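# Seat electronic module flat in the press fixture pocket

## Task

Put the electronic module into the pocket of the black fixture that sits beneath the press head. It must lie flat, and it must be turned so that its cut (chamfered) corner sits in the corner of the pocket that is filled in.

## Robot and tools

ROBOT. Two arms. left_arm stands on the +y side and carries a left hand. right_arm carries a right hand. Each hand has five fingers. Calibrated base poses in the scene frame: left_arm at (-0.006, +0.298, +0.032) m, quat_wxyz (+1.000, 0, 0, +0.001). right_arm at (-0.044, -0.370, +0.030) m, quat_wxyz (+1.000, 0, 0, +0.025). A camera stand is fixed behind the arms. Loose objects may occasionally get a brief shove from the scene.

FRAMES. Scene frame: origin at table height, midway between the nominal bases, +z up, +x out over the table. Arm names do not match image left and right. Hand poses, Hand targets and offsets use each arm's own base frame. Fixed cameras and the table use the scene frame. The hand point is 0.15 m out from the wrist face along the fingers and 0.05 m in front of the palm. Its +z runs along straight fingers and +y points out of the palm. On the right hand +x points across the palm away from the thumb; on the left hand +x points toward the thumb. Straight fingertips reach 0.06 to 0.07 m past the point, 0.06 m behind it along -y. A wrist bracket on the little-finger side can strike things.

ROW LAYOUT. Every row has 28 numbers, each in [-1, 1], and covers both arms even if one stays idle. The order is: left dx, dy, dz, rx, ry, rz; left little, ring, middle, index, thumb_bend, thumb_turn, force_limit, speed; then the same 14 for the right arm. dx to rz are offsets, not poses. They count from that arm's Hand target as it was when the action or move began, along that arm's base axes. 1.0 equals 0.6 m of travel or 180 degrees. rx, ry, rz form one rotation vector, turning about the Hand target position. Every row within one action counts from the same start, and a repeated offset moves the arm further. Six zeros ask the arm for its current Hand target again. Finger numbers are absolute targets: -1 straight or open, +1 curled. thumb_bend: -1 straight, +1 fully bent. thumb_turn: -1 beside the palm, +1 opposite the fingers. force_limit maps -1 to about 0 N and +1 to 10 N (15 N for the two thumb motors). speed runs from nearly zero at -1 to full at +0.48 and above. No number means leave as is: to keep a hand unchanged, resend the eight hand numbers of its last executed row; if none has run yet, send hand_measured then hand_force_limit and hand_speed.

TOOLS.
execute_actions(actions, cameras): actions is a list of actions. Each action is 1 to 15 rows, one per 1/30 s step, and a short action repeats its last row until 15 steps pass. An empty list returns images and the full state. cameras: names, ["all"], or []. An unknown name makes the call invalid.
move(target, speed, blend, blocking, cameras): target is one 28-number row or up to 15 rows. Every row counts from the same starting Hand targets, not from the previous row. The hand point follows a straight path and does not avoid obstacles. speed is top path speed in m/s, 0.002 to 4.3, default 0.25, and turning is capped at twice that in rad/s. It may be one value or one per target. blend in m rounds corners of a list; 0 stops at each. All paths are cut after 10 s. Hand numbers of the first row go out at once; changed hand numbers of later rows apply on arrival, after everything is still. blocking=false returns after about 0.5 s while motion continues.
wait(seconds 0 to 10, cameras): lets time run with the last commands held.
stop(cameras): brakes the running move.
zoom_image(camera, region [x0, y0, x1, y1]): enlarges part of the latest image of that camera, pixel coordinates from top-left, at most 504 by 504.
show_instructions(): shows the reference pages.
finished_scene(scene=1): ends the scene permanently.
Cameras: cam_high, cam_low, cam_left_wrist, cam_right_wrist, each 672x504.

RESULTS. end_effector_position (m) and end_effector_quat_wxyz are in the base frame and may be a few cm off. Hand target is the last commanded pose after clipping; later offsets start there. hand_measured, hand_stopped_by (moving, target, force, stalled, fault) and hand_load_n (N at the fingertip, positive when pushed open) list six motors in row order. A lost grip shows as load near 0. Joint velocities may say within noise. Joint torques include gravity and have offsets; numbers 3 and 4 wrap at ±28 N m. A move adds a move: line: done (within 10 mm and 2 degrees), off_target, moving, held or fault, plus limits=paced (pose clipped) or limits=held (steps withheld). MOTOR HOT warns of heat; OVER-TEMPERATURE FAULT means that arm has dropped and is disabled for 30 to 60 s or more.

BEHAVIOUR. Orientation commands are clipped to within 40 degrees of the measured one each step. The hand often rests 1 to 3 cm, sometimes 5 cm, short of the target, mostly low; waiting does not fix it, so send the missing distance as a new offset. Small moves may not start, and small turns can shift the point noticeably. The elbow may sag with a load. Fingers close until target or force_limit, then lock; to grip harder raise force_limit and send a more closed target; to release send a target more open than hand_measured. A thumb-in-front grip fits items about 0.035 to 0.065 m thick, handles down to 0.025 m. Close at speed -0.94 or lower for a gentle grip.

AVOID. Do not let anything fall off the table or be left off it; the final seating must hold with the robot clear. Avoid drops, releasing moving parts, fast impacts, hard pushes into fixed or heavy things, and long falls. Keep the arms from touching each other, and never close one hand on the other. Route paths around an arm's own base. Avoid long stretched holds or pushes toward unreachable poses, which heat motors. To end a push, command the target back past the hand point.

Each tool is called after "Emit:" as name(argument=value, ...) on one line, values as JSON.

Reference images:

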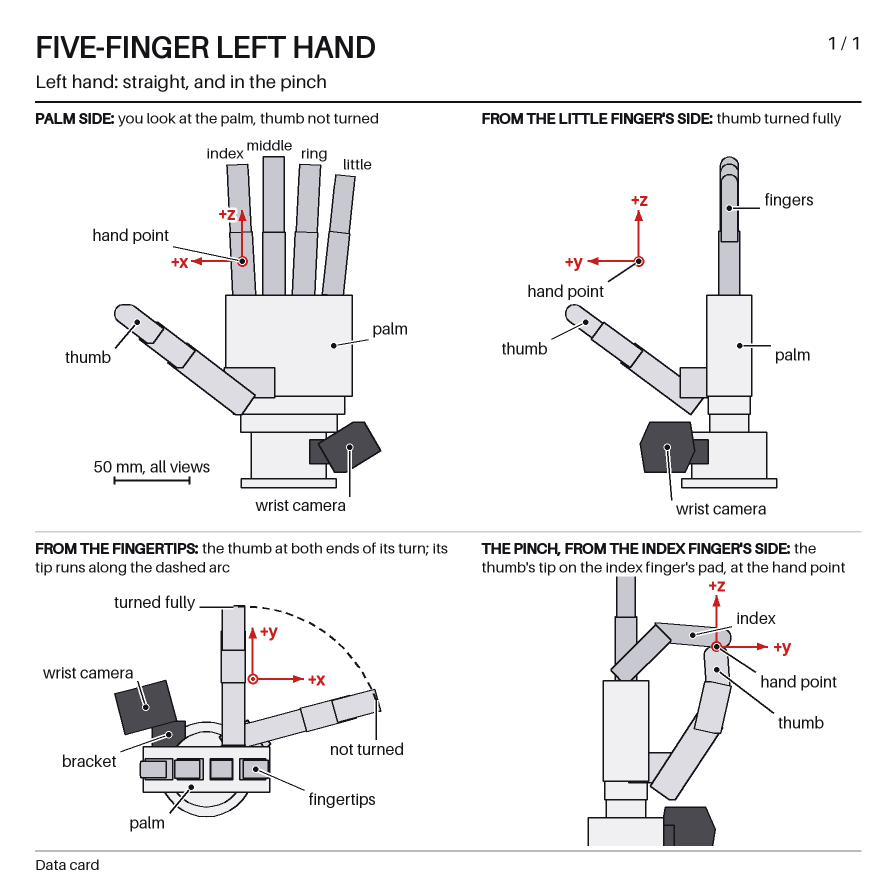

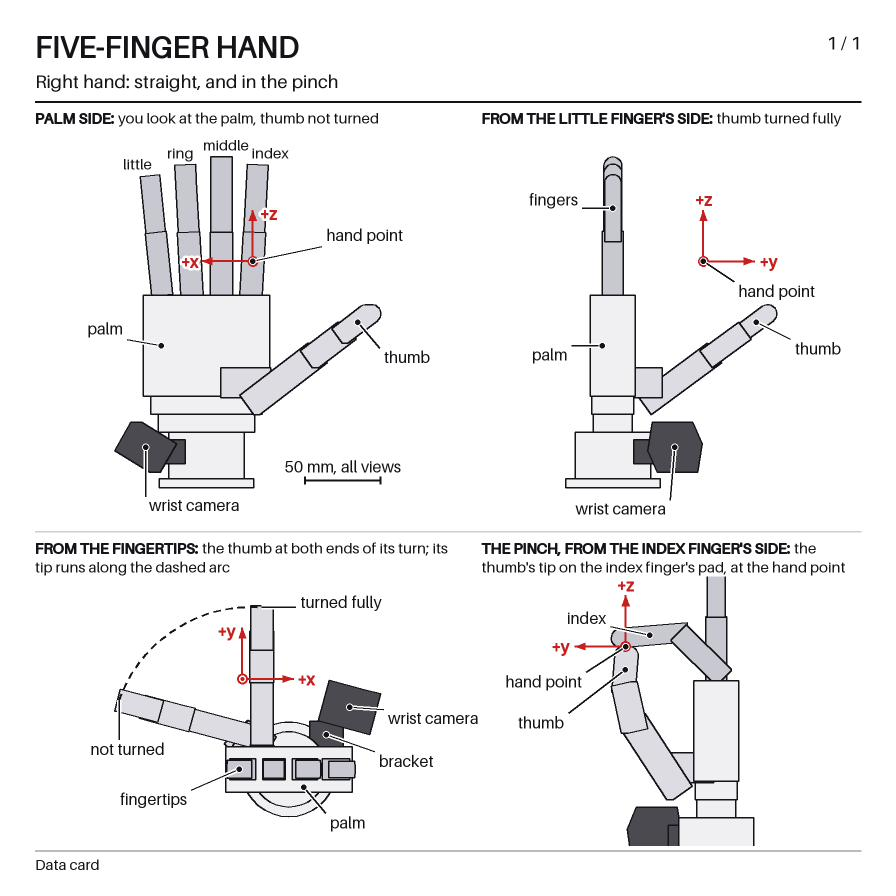

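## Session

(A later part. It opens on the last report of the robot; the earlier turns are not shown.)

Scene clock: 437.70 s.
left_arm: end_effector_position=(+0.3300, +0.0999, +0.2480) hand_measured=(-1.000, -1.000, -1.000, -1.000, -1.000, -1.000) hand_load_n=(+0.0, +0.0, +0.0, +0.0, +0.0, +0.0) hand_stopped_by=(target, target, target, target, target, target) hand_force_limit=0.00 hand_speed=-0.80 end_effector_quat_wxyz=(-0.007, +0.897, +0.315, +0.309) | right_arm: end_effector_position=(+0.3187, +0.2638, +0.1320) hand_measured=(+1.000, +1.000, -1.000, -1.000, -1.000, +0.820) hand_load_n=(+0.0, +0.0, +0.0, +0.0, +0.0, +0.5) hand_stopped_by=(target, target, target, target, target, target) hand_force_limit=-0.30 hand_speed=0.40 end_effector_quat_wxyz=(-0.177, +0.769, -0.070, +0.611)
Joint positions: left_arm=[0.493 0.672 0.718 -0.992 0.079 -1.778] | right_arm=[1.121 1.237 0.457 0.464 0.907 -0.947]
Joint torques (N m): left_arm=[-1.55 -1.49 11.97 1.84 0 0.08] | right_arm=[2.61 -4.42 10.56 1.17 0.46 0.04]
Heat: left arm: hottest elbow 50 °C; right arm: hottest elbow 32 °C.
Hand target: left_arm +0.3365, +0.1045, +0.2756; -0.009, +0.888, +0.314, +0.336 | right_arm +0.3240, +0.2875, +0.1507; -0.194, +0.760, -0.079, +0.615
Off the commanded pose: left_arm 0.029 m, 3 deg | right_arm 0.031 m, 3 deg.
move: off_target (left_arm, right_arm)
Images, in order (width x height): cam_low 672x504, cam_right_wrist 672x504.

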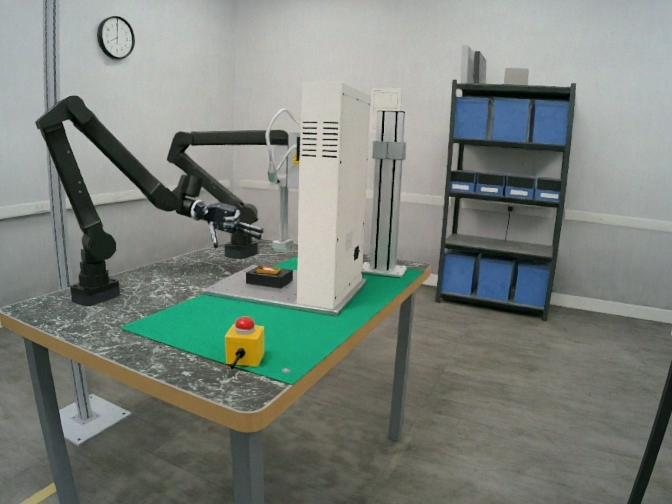

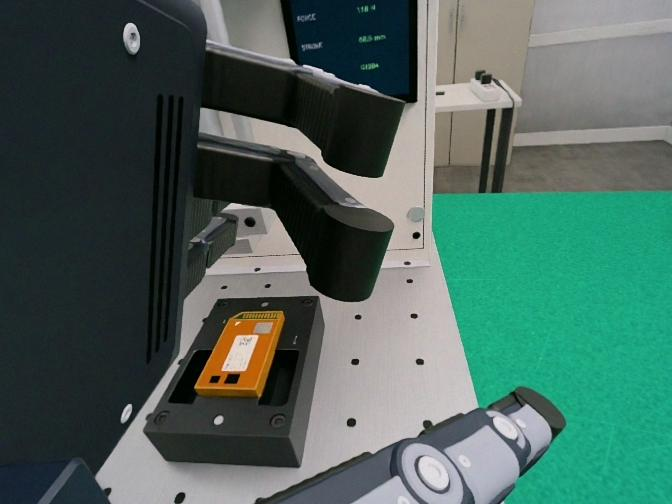

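Emit:
move(target=[[0,0,0,0,0,0,-1,-1,-1,-1,-1,-1,0,-0.8,0.01,0.02,-0.12,0,0,0,1,1,-1,-1,-1,0.82,-0.3,0.4],[0,0,0,0,0,0,-1,-1,-1,-1,-1,-1,0,-0.8,0.05,0.035,-0.16,0,0,0,1,1,-1,-1,-1,0.82,-0.3,0.4]], speed=0.12, cameras=["cam_low","cam_right_wrist"])

Emit:
zoom_image(camera="cam_low", region=[200, 190, 310, 300])

Scene clock: 446.30 s.
left_arm: end_effector_position=(+0.3300, +0.0999, +0.2480) hand_measured=(-1.000, -1.000, -1.000, -1.000, -1.000, -1.000) hand_load_n=(+0.0, +0.0, +0.0, +0.0, +0.0, +0.0) hand_stopped_by=(target, target, target, target, target, target) hand_force_limit=0.00 hand_speed=-0.80 end_effector_quat_wxyz=(-0.007, +0.897, +0.315, +0.309) | right_arm: end_effector_position=(+0.3385, +0.2971, +0.0439) hand_measured=(+1.000, +1.000, -1.000, -1.000, -1.000, +0.820) hand_load_n=(+0.0, +0.0, +0.0, +0.0, +0.0, +0.0) hand_stopped_by=(target, target, target, target, target, target) hand_force_limit=-0.30 hand_speed=0.40 end_effector_quat_wxyz=(-0.186, +0.772, -0.066, +0.604)
Joint positions: left_arm=[0.493 0.672 0.718 -0.992 0.079 -1.778] | right_arm=[1.103 1.63 0.48 0.836 0.864 -0.945]
Joint torques (N m): left_arm=[-1.55 -1.49 12 1.85 0 0.08] | right_arm=[0.62 -7.47 7.12 2.71 0.06 -0.15]
Heat: left arm: hottest elbow 50 °C; right arm: hottest elbow 33 °C.
Hand target: left_arm +0.3365, +0.1045, +0.2756; -0.009, +0.888, +0.314, +0.336 | right_arm +0.3540, +0.3085, +0.0547; -0.194, +0.760, -0.079, +0.615
Off the commanded pose: left_arm 0.029 m, 3 deg | right_arm 0.022 m, 3 deg.
move: off_target (left_arm, right_arm)
Images, in order (width x height): cam_low 672x504, cam_right_wrist 672x504.

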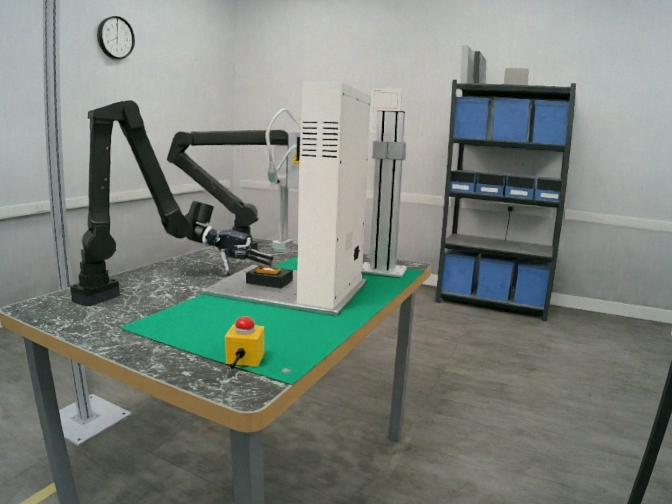

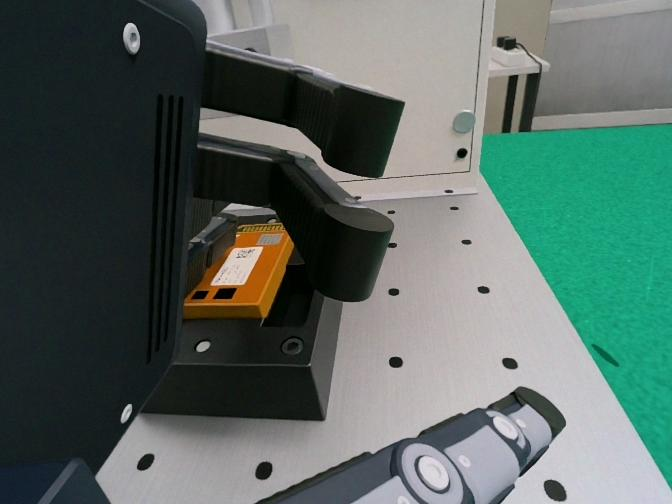

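Scaled by 4.582 from the camera's 672x504 image, which has a finer 960x720 frame.

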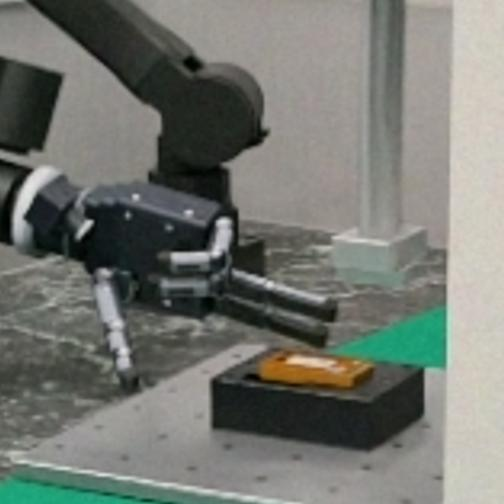

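Emit:
move(target=[[0,0,0,0,0,0,-1,-1,-1,-1,-1,-1,0,-0.8,0.028,-0.008,0.0,0,0,0,1,1,-1,-1,-1,0.82,-0.3,0.4],[0,0,0,0,0,0,-1,-1,-1,-1,-1,-1,0,-0.8,0.028,-0.008,-0.02,0,0,0,1,1,-1,-1,-1,0.82,-0.3,0.4]], speed=0.05, cameras=["cam_low","cam_right_wrist"])

Emit:
zoom_image(camera="cam_low", region=[235, 235, 310, 300])

Emit:
zoom_image(camera="cam_right_wrist", region=[150, 190, 350, 340])

Scene clock: 448.37 s.
left_arm: end_effector_position=(+0.3300, +0.0999, +0.2480) hand_measured=(-1.000, -1.000, -1.000, -1.000, -1.000, -1.000) hand_load_n=(+0.0, +0.0, +0.0, +0.0, +0.0, +0.0) hand_stopped_by=(target, target, target, target, target, target) hand_force_limit=0.00 hand_speed=-0.80 end_effector_quat_wxyz=(-0.007, +0.897, +0.315, +0.309) | right_arm: end_effector_position=(+0.3549, +0.2941, +0.0339) hand_measured=(+1.000, +1.000, -1.000, -1.000, -1.000, +0.820) hand_load_n=(+0.0, +0.0, +0.0, +0.0, +0.0, +0.0) hand_stopped_by=(target, target, target, target, target, target) hand_force_limit=-0.30 hand_speed=0.40 end_effector_quat_wxyz=(-0.189, +0.771, -0.068, +0.604)
Joint positions: left_arm=[0.493 0.672 0.718 -0.992 0.079 -1.778] | right_arm=[1.055 1.681 0.49 0.896 0.818 -0.962]
Joint torques (N m): left_arm=[-1.55 -1.49 11.99 1.84 0 0.08] | right_arm=[0.62 -7.65 6.71 2.73 0.05 -0.16]
Heat: left arm: hottest elbow 50 °C; right arm: hottest elbow 33 °C.
Hand target: left_arm +0.3365, +0.1045, +0.2756; -0.009, +0.888, +0.314, +0.336 | right_arm +0.3708, +0.3037, +0.0427; -0.194, +0.760, -0.079, +0.615
Off the commanded pose: left_arm 0.029 m, 3 deg | right_arm 0.021 m, 2 deg.
move: off_target (left_arm, right_arm)
Images, in order (width x height): cam_low 672x504, cam_right_wrist 672x504.

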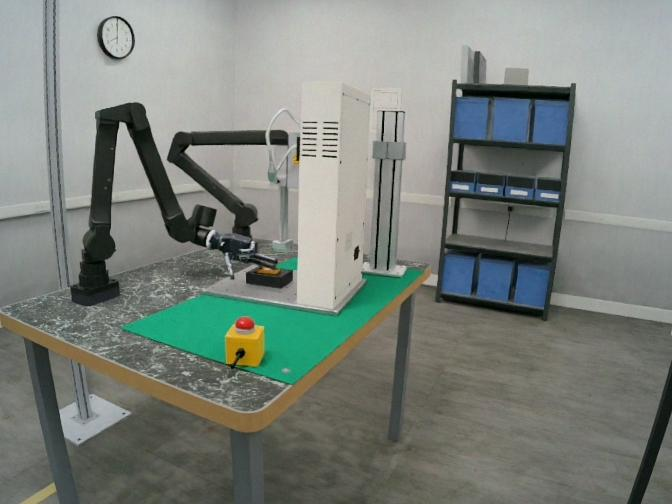

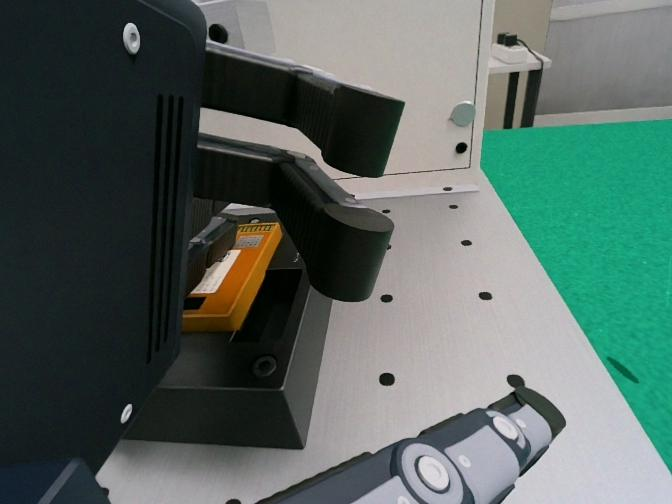

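Scaled by 6.720 from the camera's 672x504 image, which has a finer 960x720 frame.

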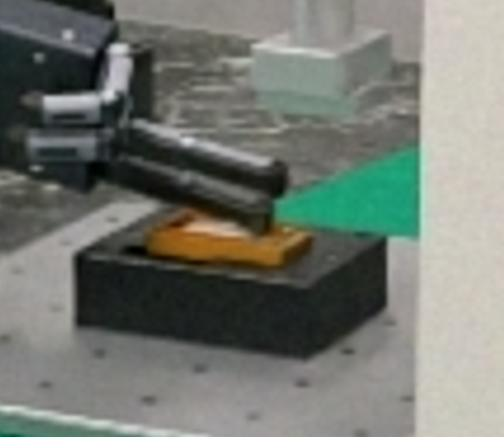

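Scaled by 2.520 from the camera's 672x504 image, which has a finer 960x720 frame.

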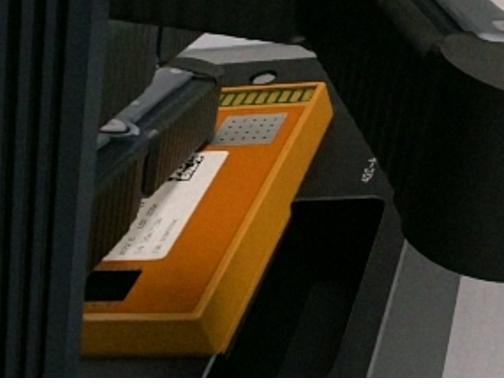

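Emit:
zoom_image(camera="cam_right_wrist", region=[225, 225, 305, 345])

Scaled by 4.200 from the camera's 672x504 image, which has a finer 960x720 frame.

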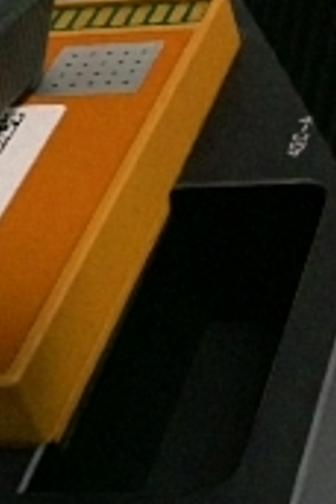

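Emit:
move(target=[0,0,0,0,0,0,-1,-1,-1,-1,-1,-1,0,-0.8,-0.01,-0.005,-0.03,0,0,0,1,1,-1,-1,-1,0.82,-0.3,0.4], speed=0.04, cameras=["cam_low","cam_right_wrist"])

Emit:
zoom_image(camera="cam_low", region=[235, 235, 310, 300])

Emit:
zoom_image(camera="cam_right_wrist", region=[225, 210, 305, 330])

Scene clock: 450.33 s.
left_arm: end_effector_position=(+0.3300, +0.0999, +0.2480) hand_measured=(-1.000, -1.000, -1.000, -1.000, -1.000, -1.000) hand_load_n=(+0.0, +0.0, +0.0, +0.0, +0.0, +0.0) hand_stopped_by=(target, target, target, target, target, target) hand_force_limit=0.00 hand_speed=-0.80 end_effector_quat_wxyz=(-0.007, +0.897, +0.315, +0.309) | right_arm: end_effector_position=(+0.3578, +0.2975, +0.0298) hand_measured=(+1.000, +1.000, -1.000, -1.000, -1.000, +0.820) hand_load_n=(+0.0, +0.0, +0.0, +0.0, +0.0, +0.0) hand_stopped_by=(target, target, target, target, target, target) hand_force_limit=-0.30 hand_speed=0.40 end_effector_quat_wxyz=(-0.201, +0.761, -0.079, +0.612)
Joint positions: left_arm=[0.493 0.672 0.718 -0.992 0.079 -1.778] | right_arm=[1.055 1.727 0.491 0.983 0.826 -0.962]
Joint torques (N m): left_arm=[-1.49 -1.49 11.99 1.84 0 0.08] | right_arm=[1.32 -6.83 5.27 2.07 0.14 -0.12]
Heat: left arm: hottest elbow 50 °C; right arm: hottest elbow 32 °C.
Hand target: left_arm +0.3365, +0.1045, +0.2756; -0.009, +0.888, +0.314, +0.336 | right_arm +0.3648, +0.3007, +0.0247; -0.194, +0.760, -0.079, +0.615
Off the commanded pose: left_arm 0.029 m, 3 deg | right_arm 0.009 m, 1 deg.
move: off_target (left_arm)
Images, in order (width x height): cam_low 672x504, cam_right_wrist 672x504.

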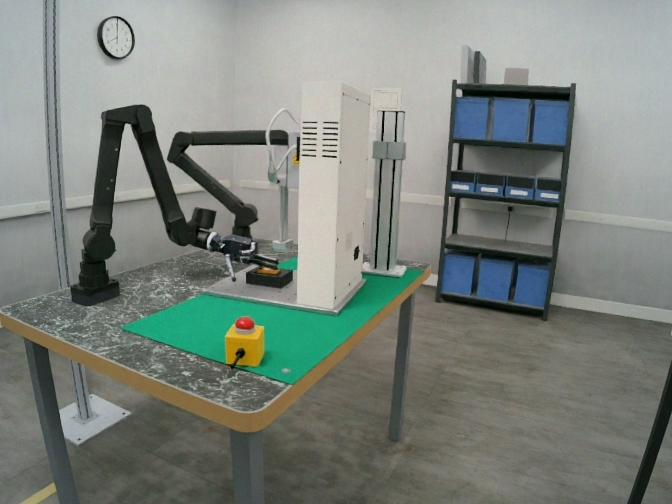

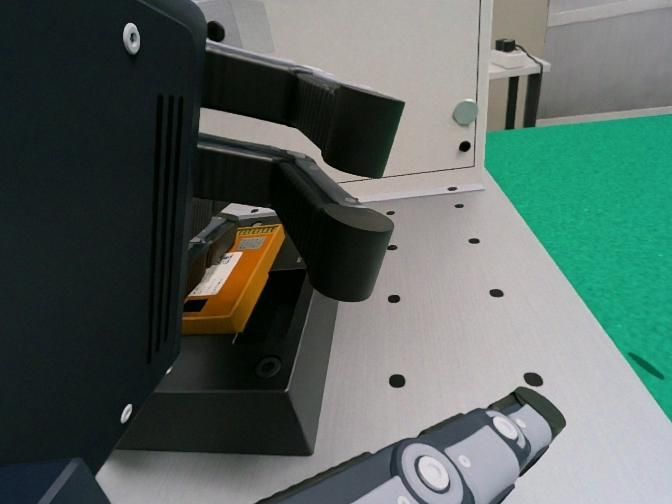

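Scaled by 6.720 from the camera's 672x504 image, which has a finer 960x720 frame.

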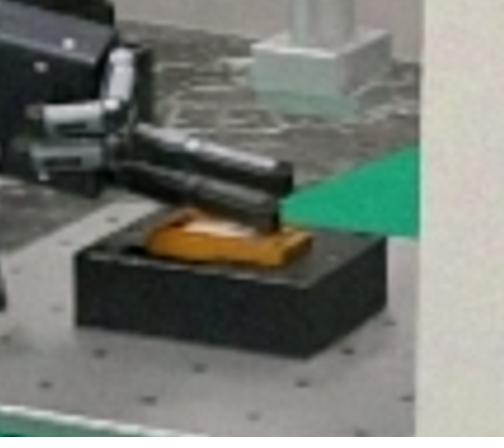

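Scaled by 4.200 from the camera's 672x504 image, which has a finer 960x720 frame.

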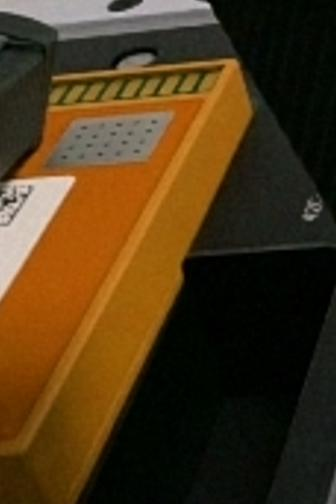

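Emit:
move(target=[0,0,0,0,0,0,-1,-1,-1,-1,-1,-1,0,-0.8,-0.01,-0.005,-0.03,0,0,0,1,1,-1,-1,-1,0.82,-0.3,0.4], speed=0.04, cameras=["cam_low","cam_right_wrist"])

Emit:
zoom_image(camera="cam_low", region=[235, 235, 310, 300])

Emit:
zoom_image(camera="cam_right_wrist", region=[225, 210, 305, 330])

Scene clock: 451.67 s.
left_arm: end_effector_position=(+0.3300, +0.0999, +0.2480) hand_measured=(-1.000, -1.000, -1.000, -1.000, -1.000, -1.000) hand_load_n=(+0.0, +0.0, +0.0, +0.0, +0.0, +0.0) hand_stopped_by=(target, target, target, target, target, target) hand_force_limit=0.00 hand_speed=-0.80 end_effector_quat_wxyz=(-0.007, +0.897, +0.315, +0.309) | right_arm: end_effector_position=(+0.3600, +0.2990, +0.0256) hand_measured=(+1.000, +1.000, -1.000, -1.000, -1.000, +0.820) hand_load_n=(+0.0, +0.0, +0.0, +0.5, +0.0, +0.0) hand_stopped_by=(target, target, target, target, target, target) hand_force_limit=-0.30 hand_speed=0.40 end_effector_quat_wxyz=(-0.213, +0.749, -0.092, +0.621)
Joint positions: left_arm=[0.493 0.672 0.718 -0.992 0.079 -1.778] | right_arm=[1.055 1.773 0.491 1.072 0.836 -0.962]
Joint torques (N m): left_arm=[-1.55 -1.49 11.99 1.84 0 0.08] | right_arm=[2.2 -5.95 3.88 1.37 0.13 -0.09]
Heat: left arm: hottest elbow 50 °C; right arm: hottest elbow 32 °C.
Hand target: left_arm +0.3365, +0.1045, +0.2756; -0.009, +0.888, +0.314, +0.336 | right_arm +0.3588, +0.2977, +0.0067; -0.194, +0.760, -0.079, +0.615
Off the commanded pose: left_arm 0.029 m, 3 deg | right_arm 0.019 m, 3 deg.
move: off_target (left_arm, right_arm)
Images, in order (width x height): cam_low 672x504, cam_right_wrist 672x504.

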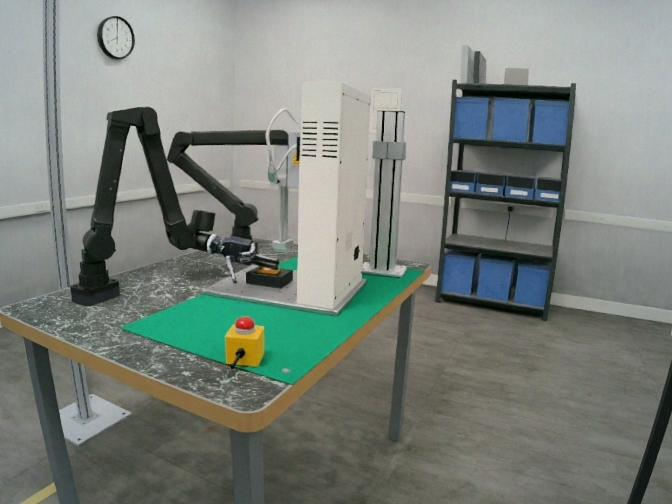

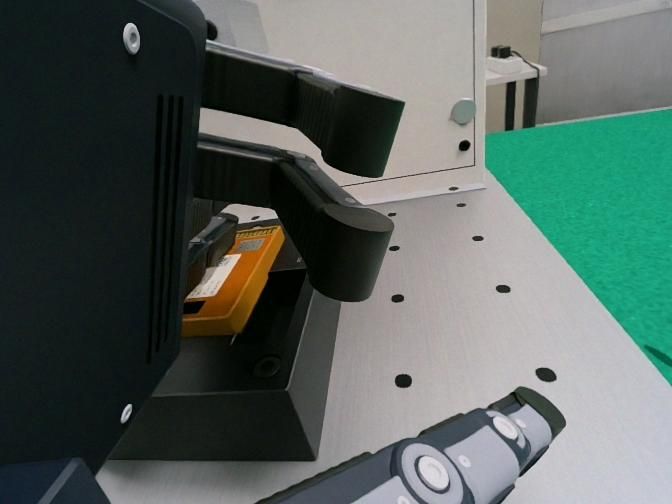

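Scaled by 6.720 from the camera's 672x504 image, which has a finer 960x720 frame.

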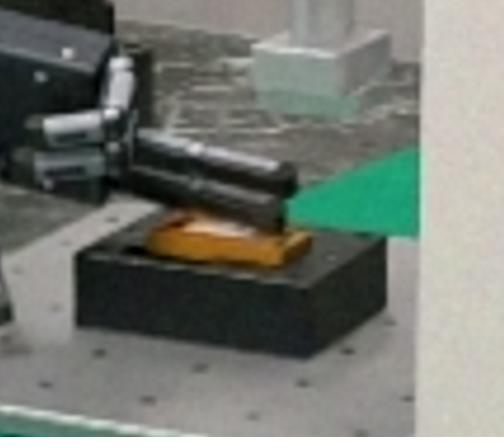

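Scaled by 4.200 from the camera's 672x504 image, which has a finer 960x720 frame.

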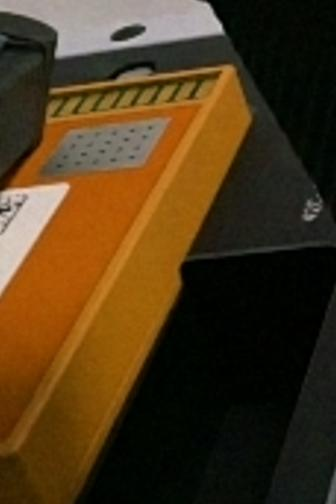

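Emit:
move(target=[[0,0,0,0,0,0,-1,-1,-1,-1,-1,-1,0,-0.8,0.0,0.01,0.02,0,0,0,1,1,-1,-1,-1,0.82,-0.3,0.4],[0,0,0,0,0,0,-1,-1,-1,-1,-1,-1,0,-0.8,0.0,0.06,0.02,0,0,0,1,1,-1,-1,-1,0.82,-0.3,0.4]], speed=0.05, cameras=["cam_low","cam_right_wrist"])

Emit:
zoom_image(camera="cam_low", region=[235, 235, 310, 300])

Emit:
zoom_image(camera="cam_right_wrist", region=[185, 210, 305, 360])

Scene clock: 454.60 s.
left_arm: end_effector_position=(+0.3300, +0.0999, +0.2480) hand_measured=(-1.000, -1.000, -1.000, -1.000, -1.000, -1.000) hand_load_n=(+0.0, +0.0, -0.5, +0.0, +0.0, +0.0) hand_stopped_by=(target, target, target, target, target, target) hand_force_limit=0.00 hand_speed=-0.80 end_effector_quat_wxyz=(-0.007, +0.897, +0.315, +0.309) | right_arm: end_effector_position=(+0.3612, +0.3162, +0.0289) hand_measured=(+1.000, +1.000, -1.000, -1.000, -1.000, +0.820) hand_load_n=(+0.0, +0.0, +0.0, +0.0, +0.0, +0.0) hand_stopped_by=(target, target, target, target, target, target) hand_force_limit=-0.30 hand_speed=0.40 end_effector_quat_wxyz=(-0.191, +0.753, -0.092, +0.623)
Joint positions: left_arm=[0.493 0.672 0.718 -0.992 0.079 -1.778] | right_arm=[1.085 1.777 0.556 0.978 0.893 -0.96]
Joint torques (N m): left_arm=[-1.49 -1.49 11.99 1.85 0 0.08] | right_arm=[2.67 -7.71 5.83 0.66 0.01 0.09]
Heat: left arm: hottest elbow 50 °C; right arm: hottest elbow 32 °C.
Hand target: left_arm +0.3365, +0.1045, +0.2756; -0.009, +0.888, +0.314, +0.336 | right_arm +0.3588, +0.3337, +0.0187; -0.194, +0.760, -0.079, +0.615
Off the commanded pose: left_arm 0.029 m, 3 deg | right_arm 0.020 m, 2 deg.
move: off_target (left_arm, right_arm)
Images, in order (width x height): cam_low 672x504, cam_right_wrist 672x504.

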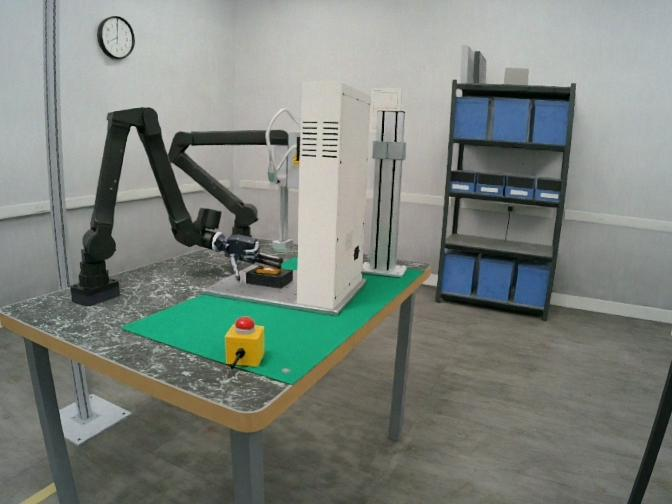

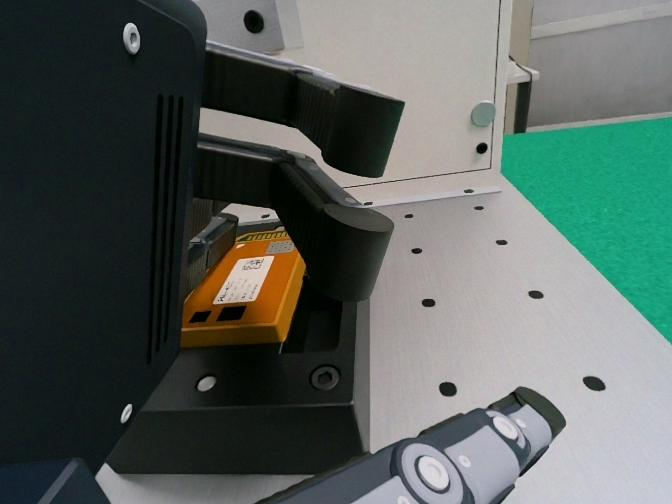

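Scaled by 6.720 from the camera's 672x504 image, which has a finer 960x720 frame.

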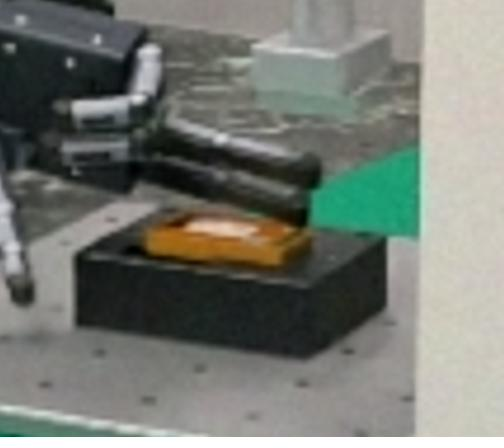

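Scaled by 3.360 from the camera's 672x504 image, which has a finer 960x720 frame.

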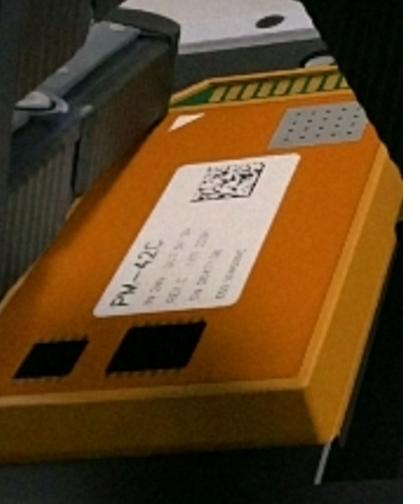

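Emit:
zoom_image(camera="cam_right_wrist", region=[240, 300, 320, 360])

Emit:
zoom_image(camera="cam_right_wrist", region=[180, 205, 260, 265])

Scaled by 6.300 from the camera's 672x504 image, which has a finer 960x720 frame.

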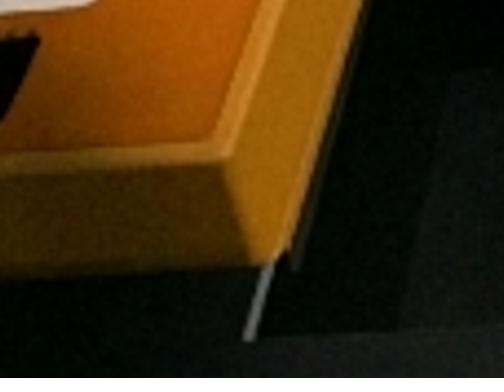

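Scaled by 6.300 from the camera's 672x504 image, which has a finer 960x720 frame.

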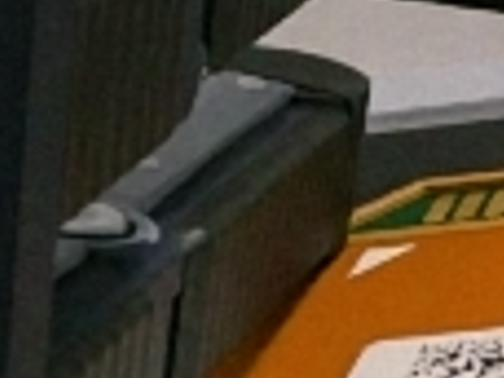

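Emit:
zoom_image(camera="cam_right_wrist", region=[275, 320, 305, 350])

Emit:
zoom_image(camera="cam_right_wrist", region=[280, 285, 320, 325])

Scaled by 16.800 from the camera's 672x504 image, which has a finer 960x720 frame.

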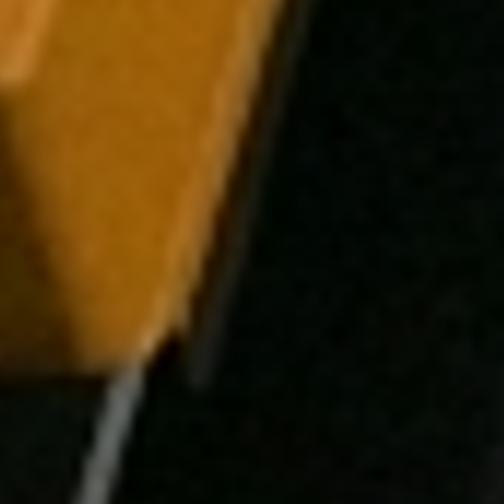

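Scaled by 12.600 from the camera's 672x504 image, which has a finer 960x720 frame.

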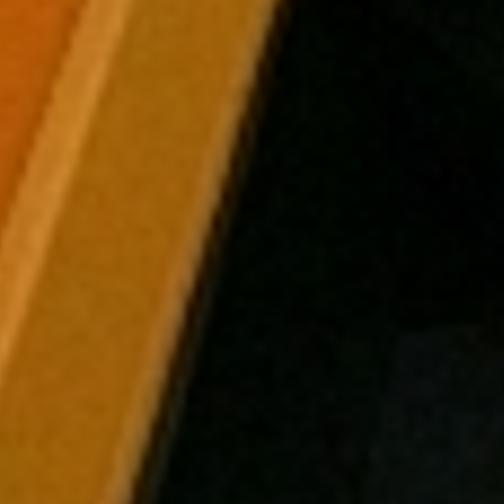

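Emit:
move(target=[0,0,0,0,0,0,-1,-1,-1,-1,-1,-1,0,-0.8,-0.01,-0.04,0.0,0,0,0,1,1,-1,-1,-1,0.82,-0.3,0.4], speed=0.04, cameras=["cam_low","cam_right_wrist"])

Emit:
zoom_image(camera="cam_low", region=[235, 235, 310, 300])

Emit:
zoom_image(camera="cam_right_wrist", region=[185, 200, 305, 350])

Scene clock: 457.57 s.
left_arm: end_effector_position=(+0.3300, +0.0999, +0.2480) hand_measured=(-1.000, -1.000, -1.000, -1.000, -1.000, -1.000) hand_load_n=(+0.0, +0.0, +0.0, +0.0, +0.0, +0.0) hand_stopped_by=(target, target, target, target, target, target) hand_force_limit=0.00 hand_speed=-0.80 end_effector_quat_wxyz=(-0.007, +0.897, +0.315, +0.309) | right_arm: end_effector_position=(+0.3597, +0.3158, +0.0282) hand_measured=(+1.000, +1.000, -1.000, -1.000, -1.000, +0.820) hand_load_n=(+0.0, +0.0, +0.0, +0.5, +0.0, +0.0) hand_stopped_by=(target, target, target, target, target, target) hand_force_limit=-0.30 hand_speed=0.40 end_effector_quat_wxyz=(-0.198, +0.753, -0.090, +0.622)
Joint positions: left_arm=[0.493 0.672 0.718 -0.992 0.079 -1.778] | right_arm=[1.085 1.777 0.545 0.997 0.881 -0.96]
Joint torques (N m): left_arm=[-1.49 -1.49 11.99 1.85 0 0.08] | right_arm=[1.61 -9.7 2.04 1.61 -0.13 0.01]
Heat: left arm: hottest elbow 50 °C; right arm: hottest elbow 32 °C.
Hand target: left_arm +0.3365, +0.1045, +0.2756; -0.009, +0.888, +0.314, +0.336 | right_arm +0.3528, +0.3097, +0.0187; -0.194, +0.760, -0.079, +0.615
Off the commanded pose: left_arm 0.029 m, 3 deg | right_arm 0.013 m, 2 deg.
move: off_target (left_arm, right_arm)
Images, in order (width x height): cam_low 672x504, cam_right_wrist 672x504.

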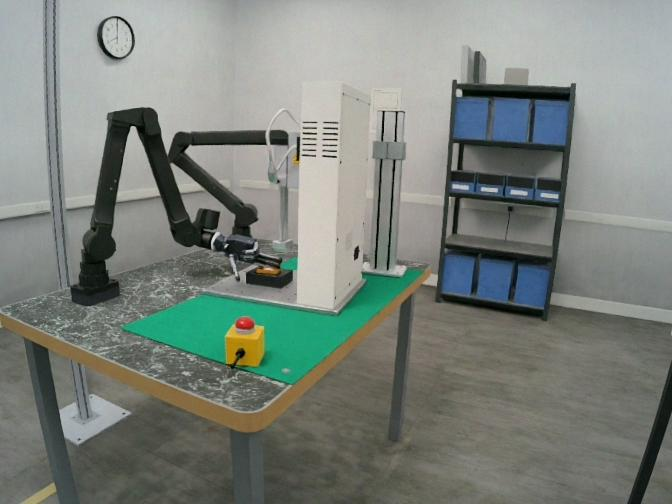

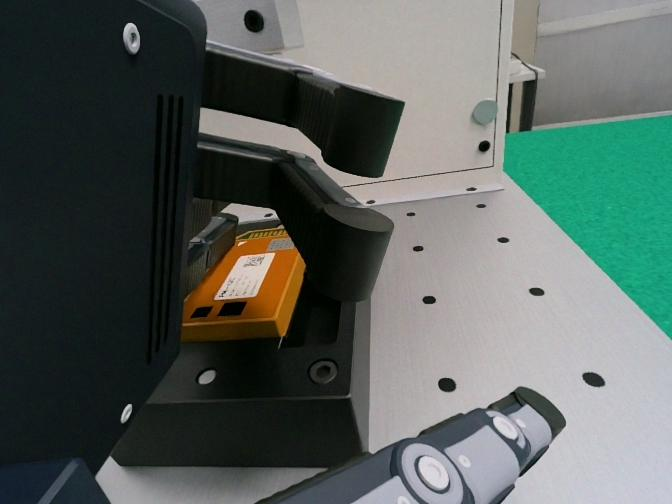

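Scaled by 6.720 from the camera's 672x504 image, which has a finer 960x720 frame.

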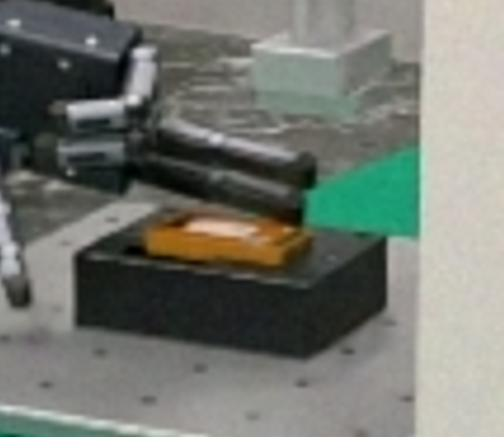

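Scaled by 3.360 from the camera's 672x504 image, which has a finer 960x720 frame.

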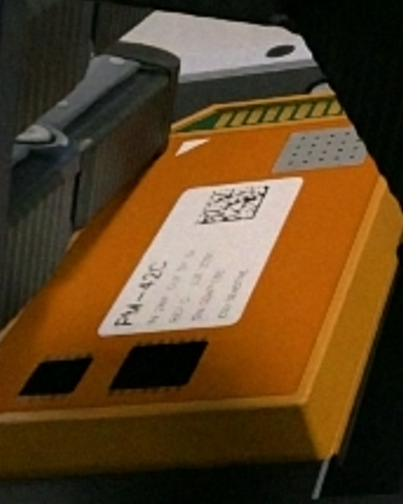

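Emit:
move(target=[0,0,0,0,0,0,-1,-1,-1,-1,-1,-1,0,-0.8,-0.015,-0.02,0.0,0,0,0,1,1,-1,-1,-1,0.82,-0.3,0.4], speed=0.04, cameras=["cam_low","cam_right_wrist"])

Emit:
zoom_image(camera="cam_right_wrist", region=[185, 200, 305, 350])

Emit:
zoom_image(camera="cam_right_wrist", region=[255, 300, 305, 350])

Scene clock: 458.87 s.
left_arm: end_effector_position=(+0.3300, +0.0999, +0.2480) hand_measured=(-1.000, -1.000, -1.000, -1.000, -1.000, -1.000) hand_load_n=(+0.0, +0.5, +0.0, +0.0, +0.0, +0.0) hand_stopped_by=(target, target, target, target, target, target) hand_force_limit=0.00 hand_speed=-0.80 end_effector_quat_wxyz=(-0.007, +0.897, +0.315, +0.309) | right_arm: end_effector_position=(+0.3528, +0.3051, +0.0273) hand_measured=(+1.000, +1.000, -1.000, -1.000, -1.000, +0.820) hand_load_n=(+0.0, +0.0, +0.0, +0.5, +0.0, +0.0) hand_stopped_by=(target, target, target, target, target, target) hand_force_limit=-0.30 hand_speed=0.40 end_effector_quat_wxyz=(-0.202, +0.753, -0.088, +0.620)
Joint positions: left_arm=[0.493 0.672 0.718 -0.992 0.079 -1.778] | right_arm=[1.085 1.76 0.505 1.02 0.872 -0.957]
Joint torques (N m): left_arm=[-1.49 -1.49 11.99 1.84 0 0.08] | right_arm=[1.96 -9.35 1.81 1.57 0.17 0]
Heat: left arm: hottest elbow 50 °C; right arm: hottest elbow 32 °C.
Hand target: left_arm +0.3365, +0.1045, +0.2756; -0.009, +0.888, +0.314, +0.336 | right_arm +0.3438, +0.2977, +0.0187; -0.194, +0.760, -0.079, +0.615
Off the commanded pose: left_arm 0.029 m, 3 deg | right_arm 0.014 m, 2 deg.
move: off_target (left_arm, right_arm)
Images, in order (width x height): cam_low 672x504, cam_right_wrist 672x504.

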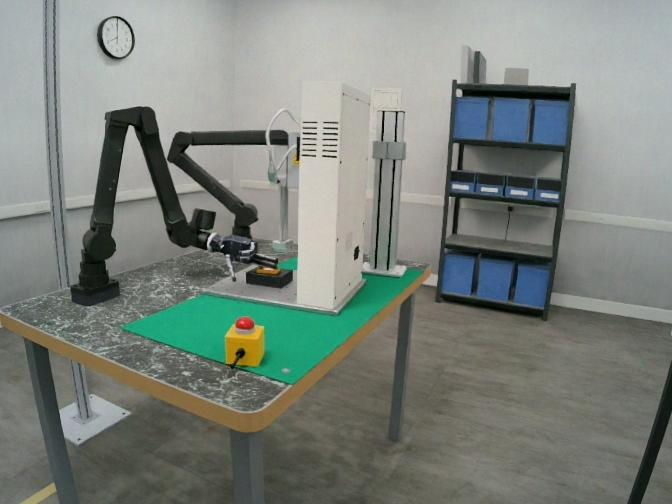

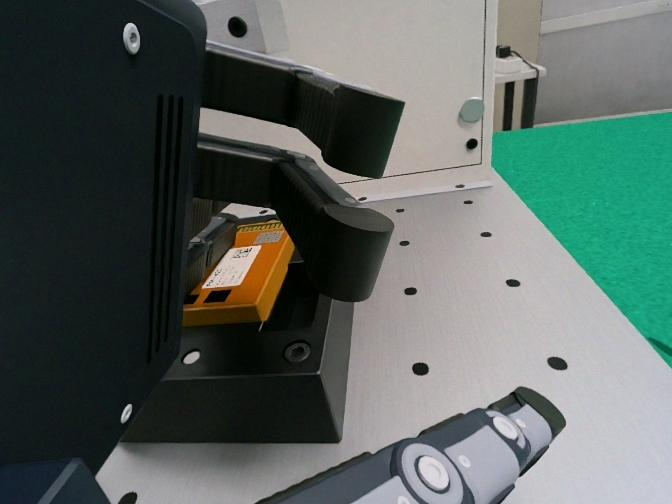

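Scaled by 3.360 from the camera's 672x504 image, which has a finer 960x720 frame.

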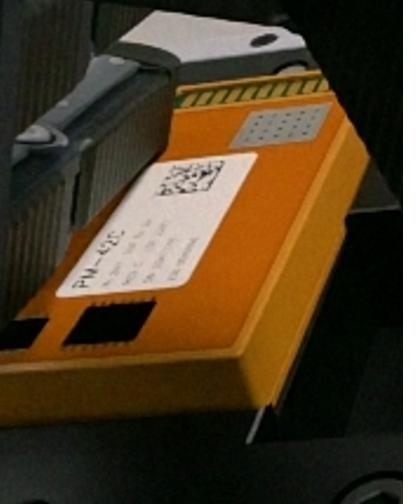

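Scaled by 10.080 from the camera's 672x504 image, which has a finer 960x720 frame.

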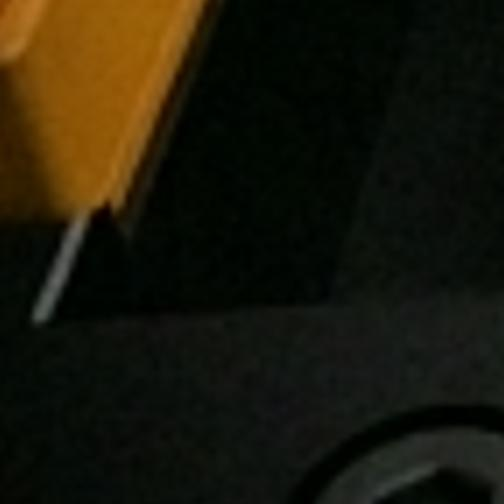

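Emit:
move(target=[[0,0,0,0,0,0,-1,-1,-1,-1,-1,-1,0,-0.8,0.0,0.0,0.05,0,0,0,1,1,-1,-1,-1,0.82,-0.3,0.4],[0,0,0,0,0,0,-1,-1,-1,-1,-1,-1,0,-0.8,-0.06,-0.02,0.12,0,0,0,1,1,-1,-1,-1,0.82,-0.3,0.4],[0,0,0,0,0,0,-1,-1,-1,-1,-1,-1,0,-0.8,-0.06,-0.0,0.2,0,0,0,1,1,-1,-1,-1,0.82,-0.3,0.4]], speed=0.15, cameras=["cam_low","cam_right_wrist"])

Emit:
zoom_image(camera="cam_right_wrist", region=[150, 260, 350, 410])

Scene clock: 462.47 s.
left_arm: end_effector_position=(+0.3300, +0.0999, +0.2480) hand_measured=(-1.000, -1.000, -1.000, -1.000, -1.000, -1.000) hand_load_n=(+0.0, +0.0, +0.0, +0.0, -0.5, +0.0) hand_stopped_by=(target, target, target, target, target, target) hand_force_limit=0.00 hand_speed=-0.80 end_effector_quat_wxyz=(-0.007, +0.897, +0.315, +0.309) | right_arm: end_effector_position=(+0.3050, +0.2738, +0.1126) hand_measured=(+1.000, +1.000, -1.000, -1.000, -1.000, +0.820) hand_load_n=(+0.0, +0.0, +0.0, +0.0, +0.0, +0.0) hand_stopped_by=(target, target, target, target, target, target) hand_force_limit=-0.30 hand_speed=0.40 end_effector_quat_wxyz=(-0.167, +0.773, -0.065, +0.609)
Joint positions: left_arm=[0.493 0.672 0.718 -0.992 0.079 -1.778] | right_arm=[1.177 1.306 0.457 0.486 0.962 -0.917]
Joint torques (N m): left_arm=[-1.49 -1.49 11.99 1.85 0 0.08] | right_arm=[2.61 -7.36 9.85 1.1 0.5 0.08]
Heat: left arm: hottest elbow 50 °C; right arm: hottest elbow 32 °C.
Hand target: left_arm +0.3365, +0.1045, +0.2756; -0.009, +0.888, +0.314, +0.336 | right_arm +0.3078, +0.2977, +0.1387; -0.194, +0.760, -0.079, +0.615
Off the commanded pose: left_arm 0.029 m, 3 deg | right_arm 0.035 m, 4 deg.
move: off_target (left_arm, right_arm)
Images, in order (width x height): cam_low 672x504, cam_right_wrist 672x504.

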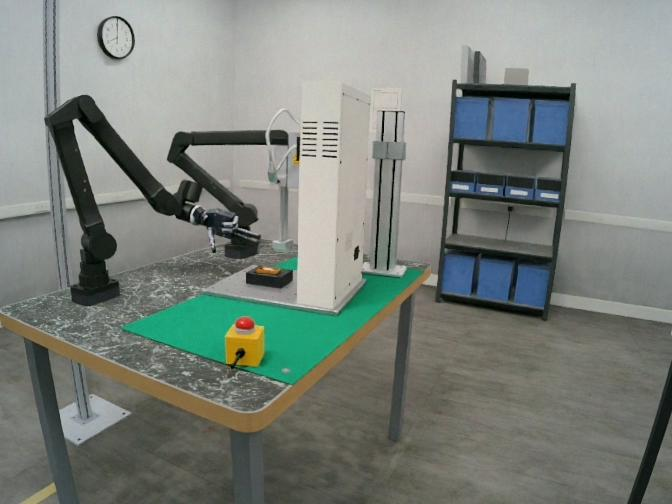

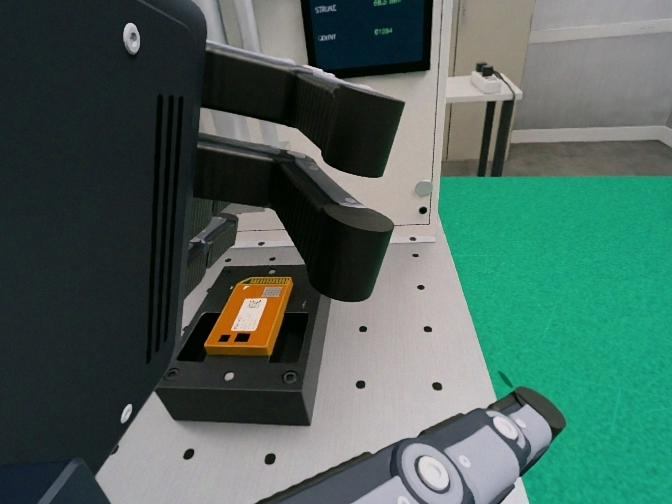

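Scaled by 2.520 from the camera's 672x504 image, which has a finer 960x720 frame.

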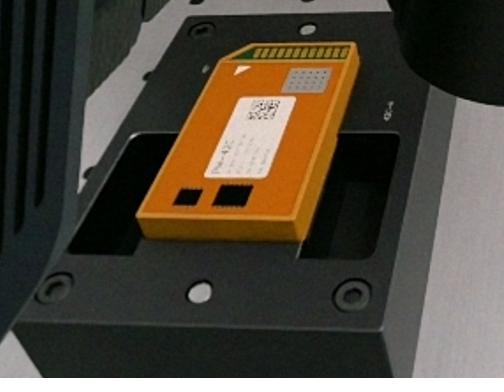

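Emit:
zoom_image(camera="cam_right_wrist", region=[190, 330, 240, 370])

Emit:
zoom_image(camera="cam_right_wrist", region=[250, 330, 300, 370])

Emit:
zoom_image(camera="cam_right_wrist", region=[265, 270, 315, 320])

Emit:
zoom_image(camera="cam_right_wrist", region=[215, 260, 275, 300])

Scaled by 10.080 from the camera's 672x504 image, which has a finer 960x720 frame.

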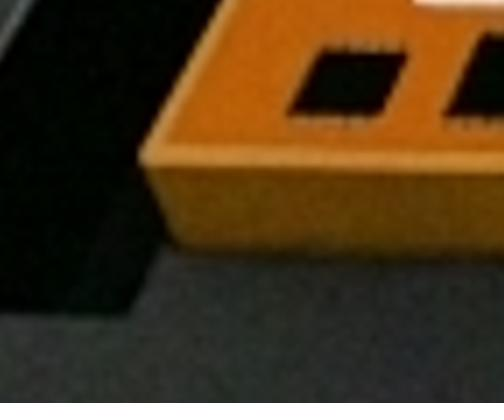

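Scaled by 10.080 from the camera's 672x504 image, which has a finer 960x720 frame.

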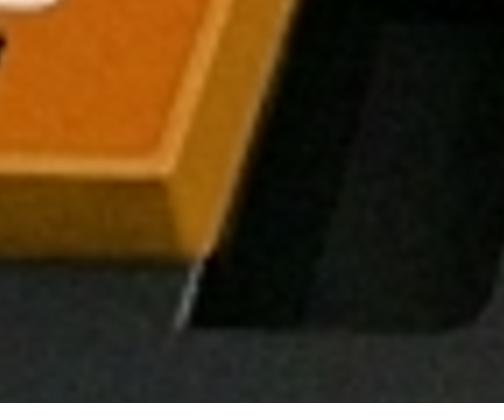

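Scaled by 10.080 from the camera's 672x504 image, which has a finer 960x720 frame.

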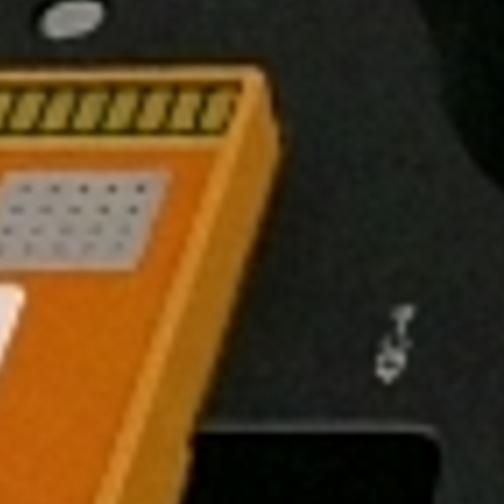

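Scaled by 8.400 from the camera's 672x504 image, which has a finer 960x720 frame.

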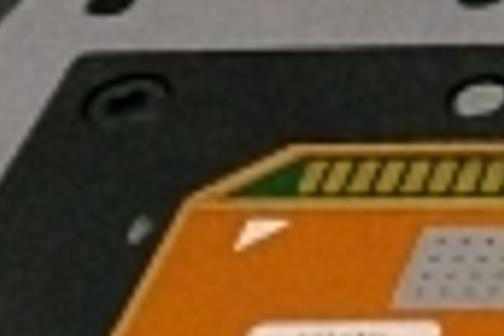

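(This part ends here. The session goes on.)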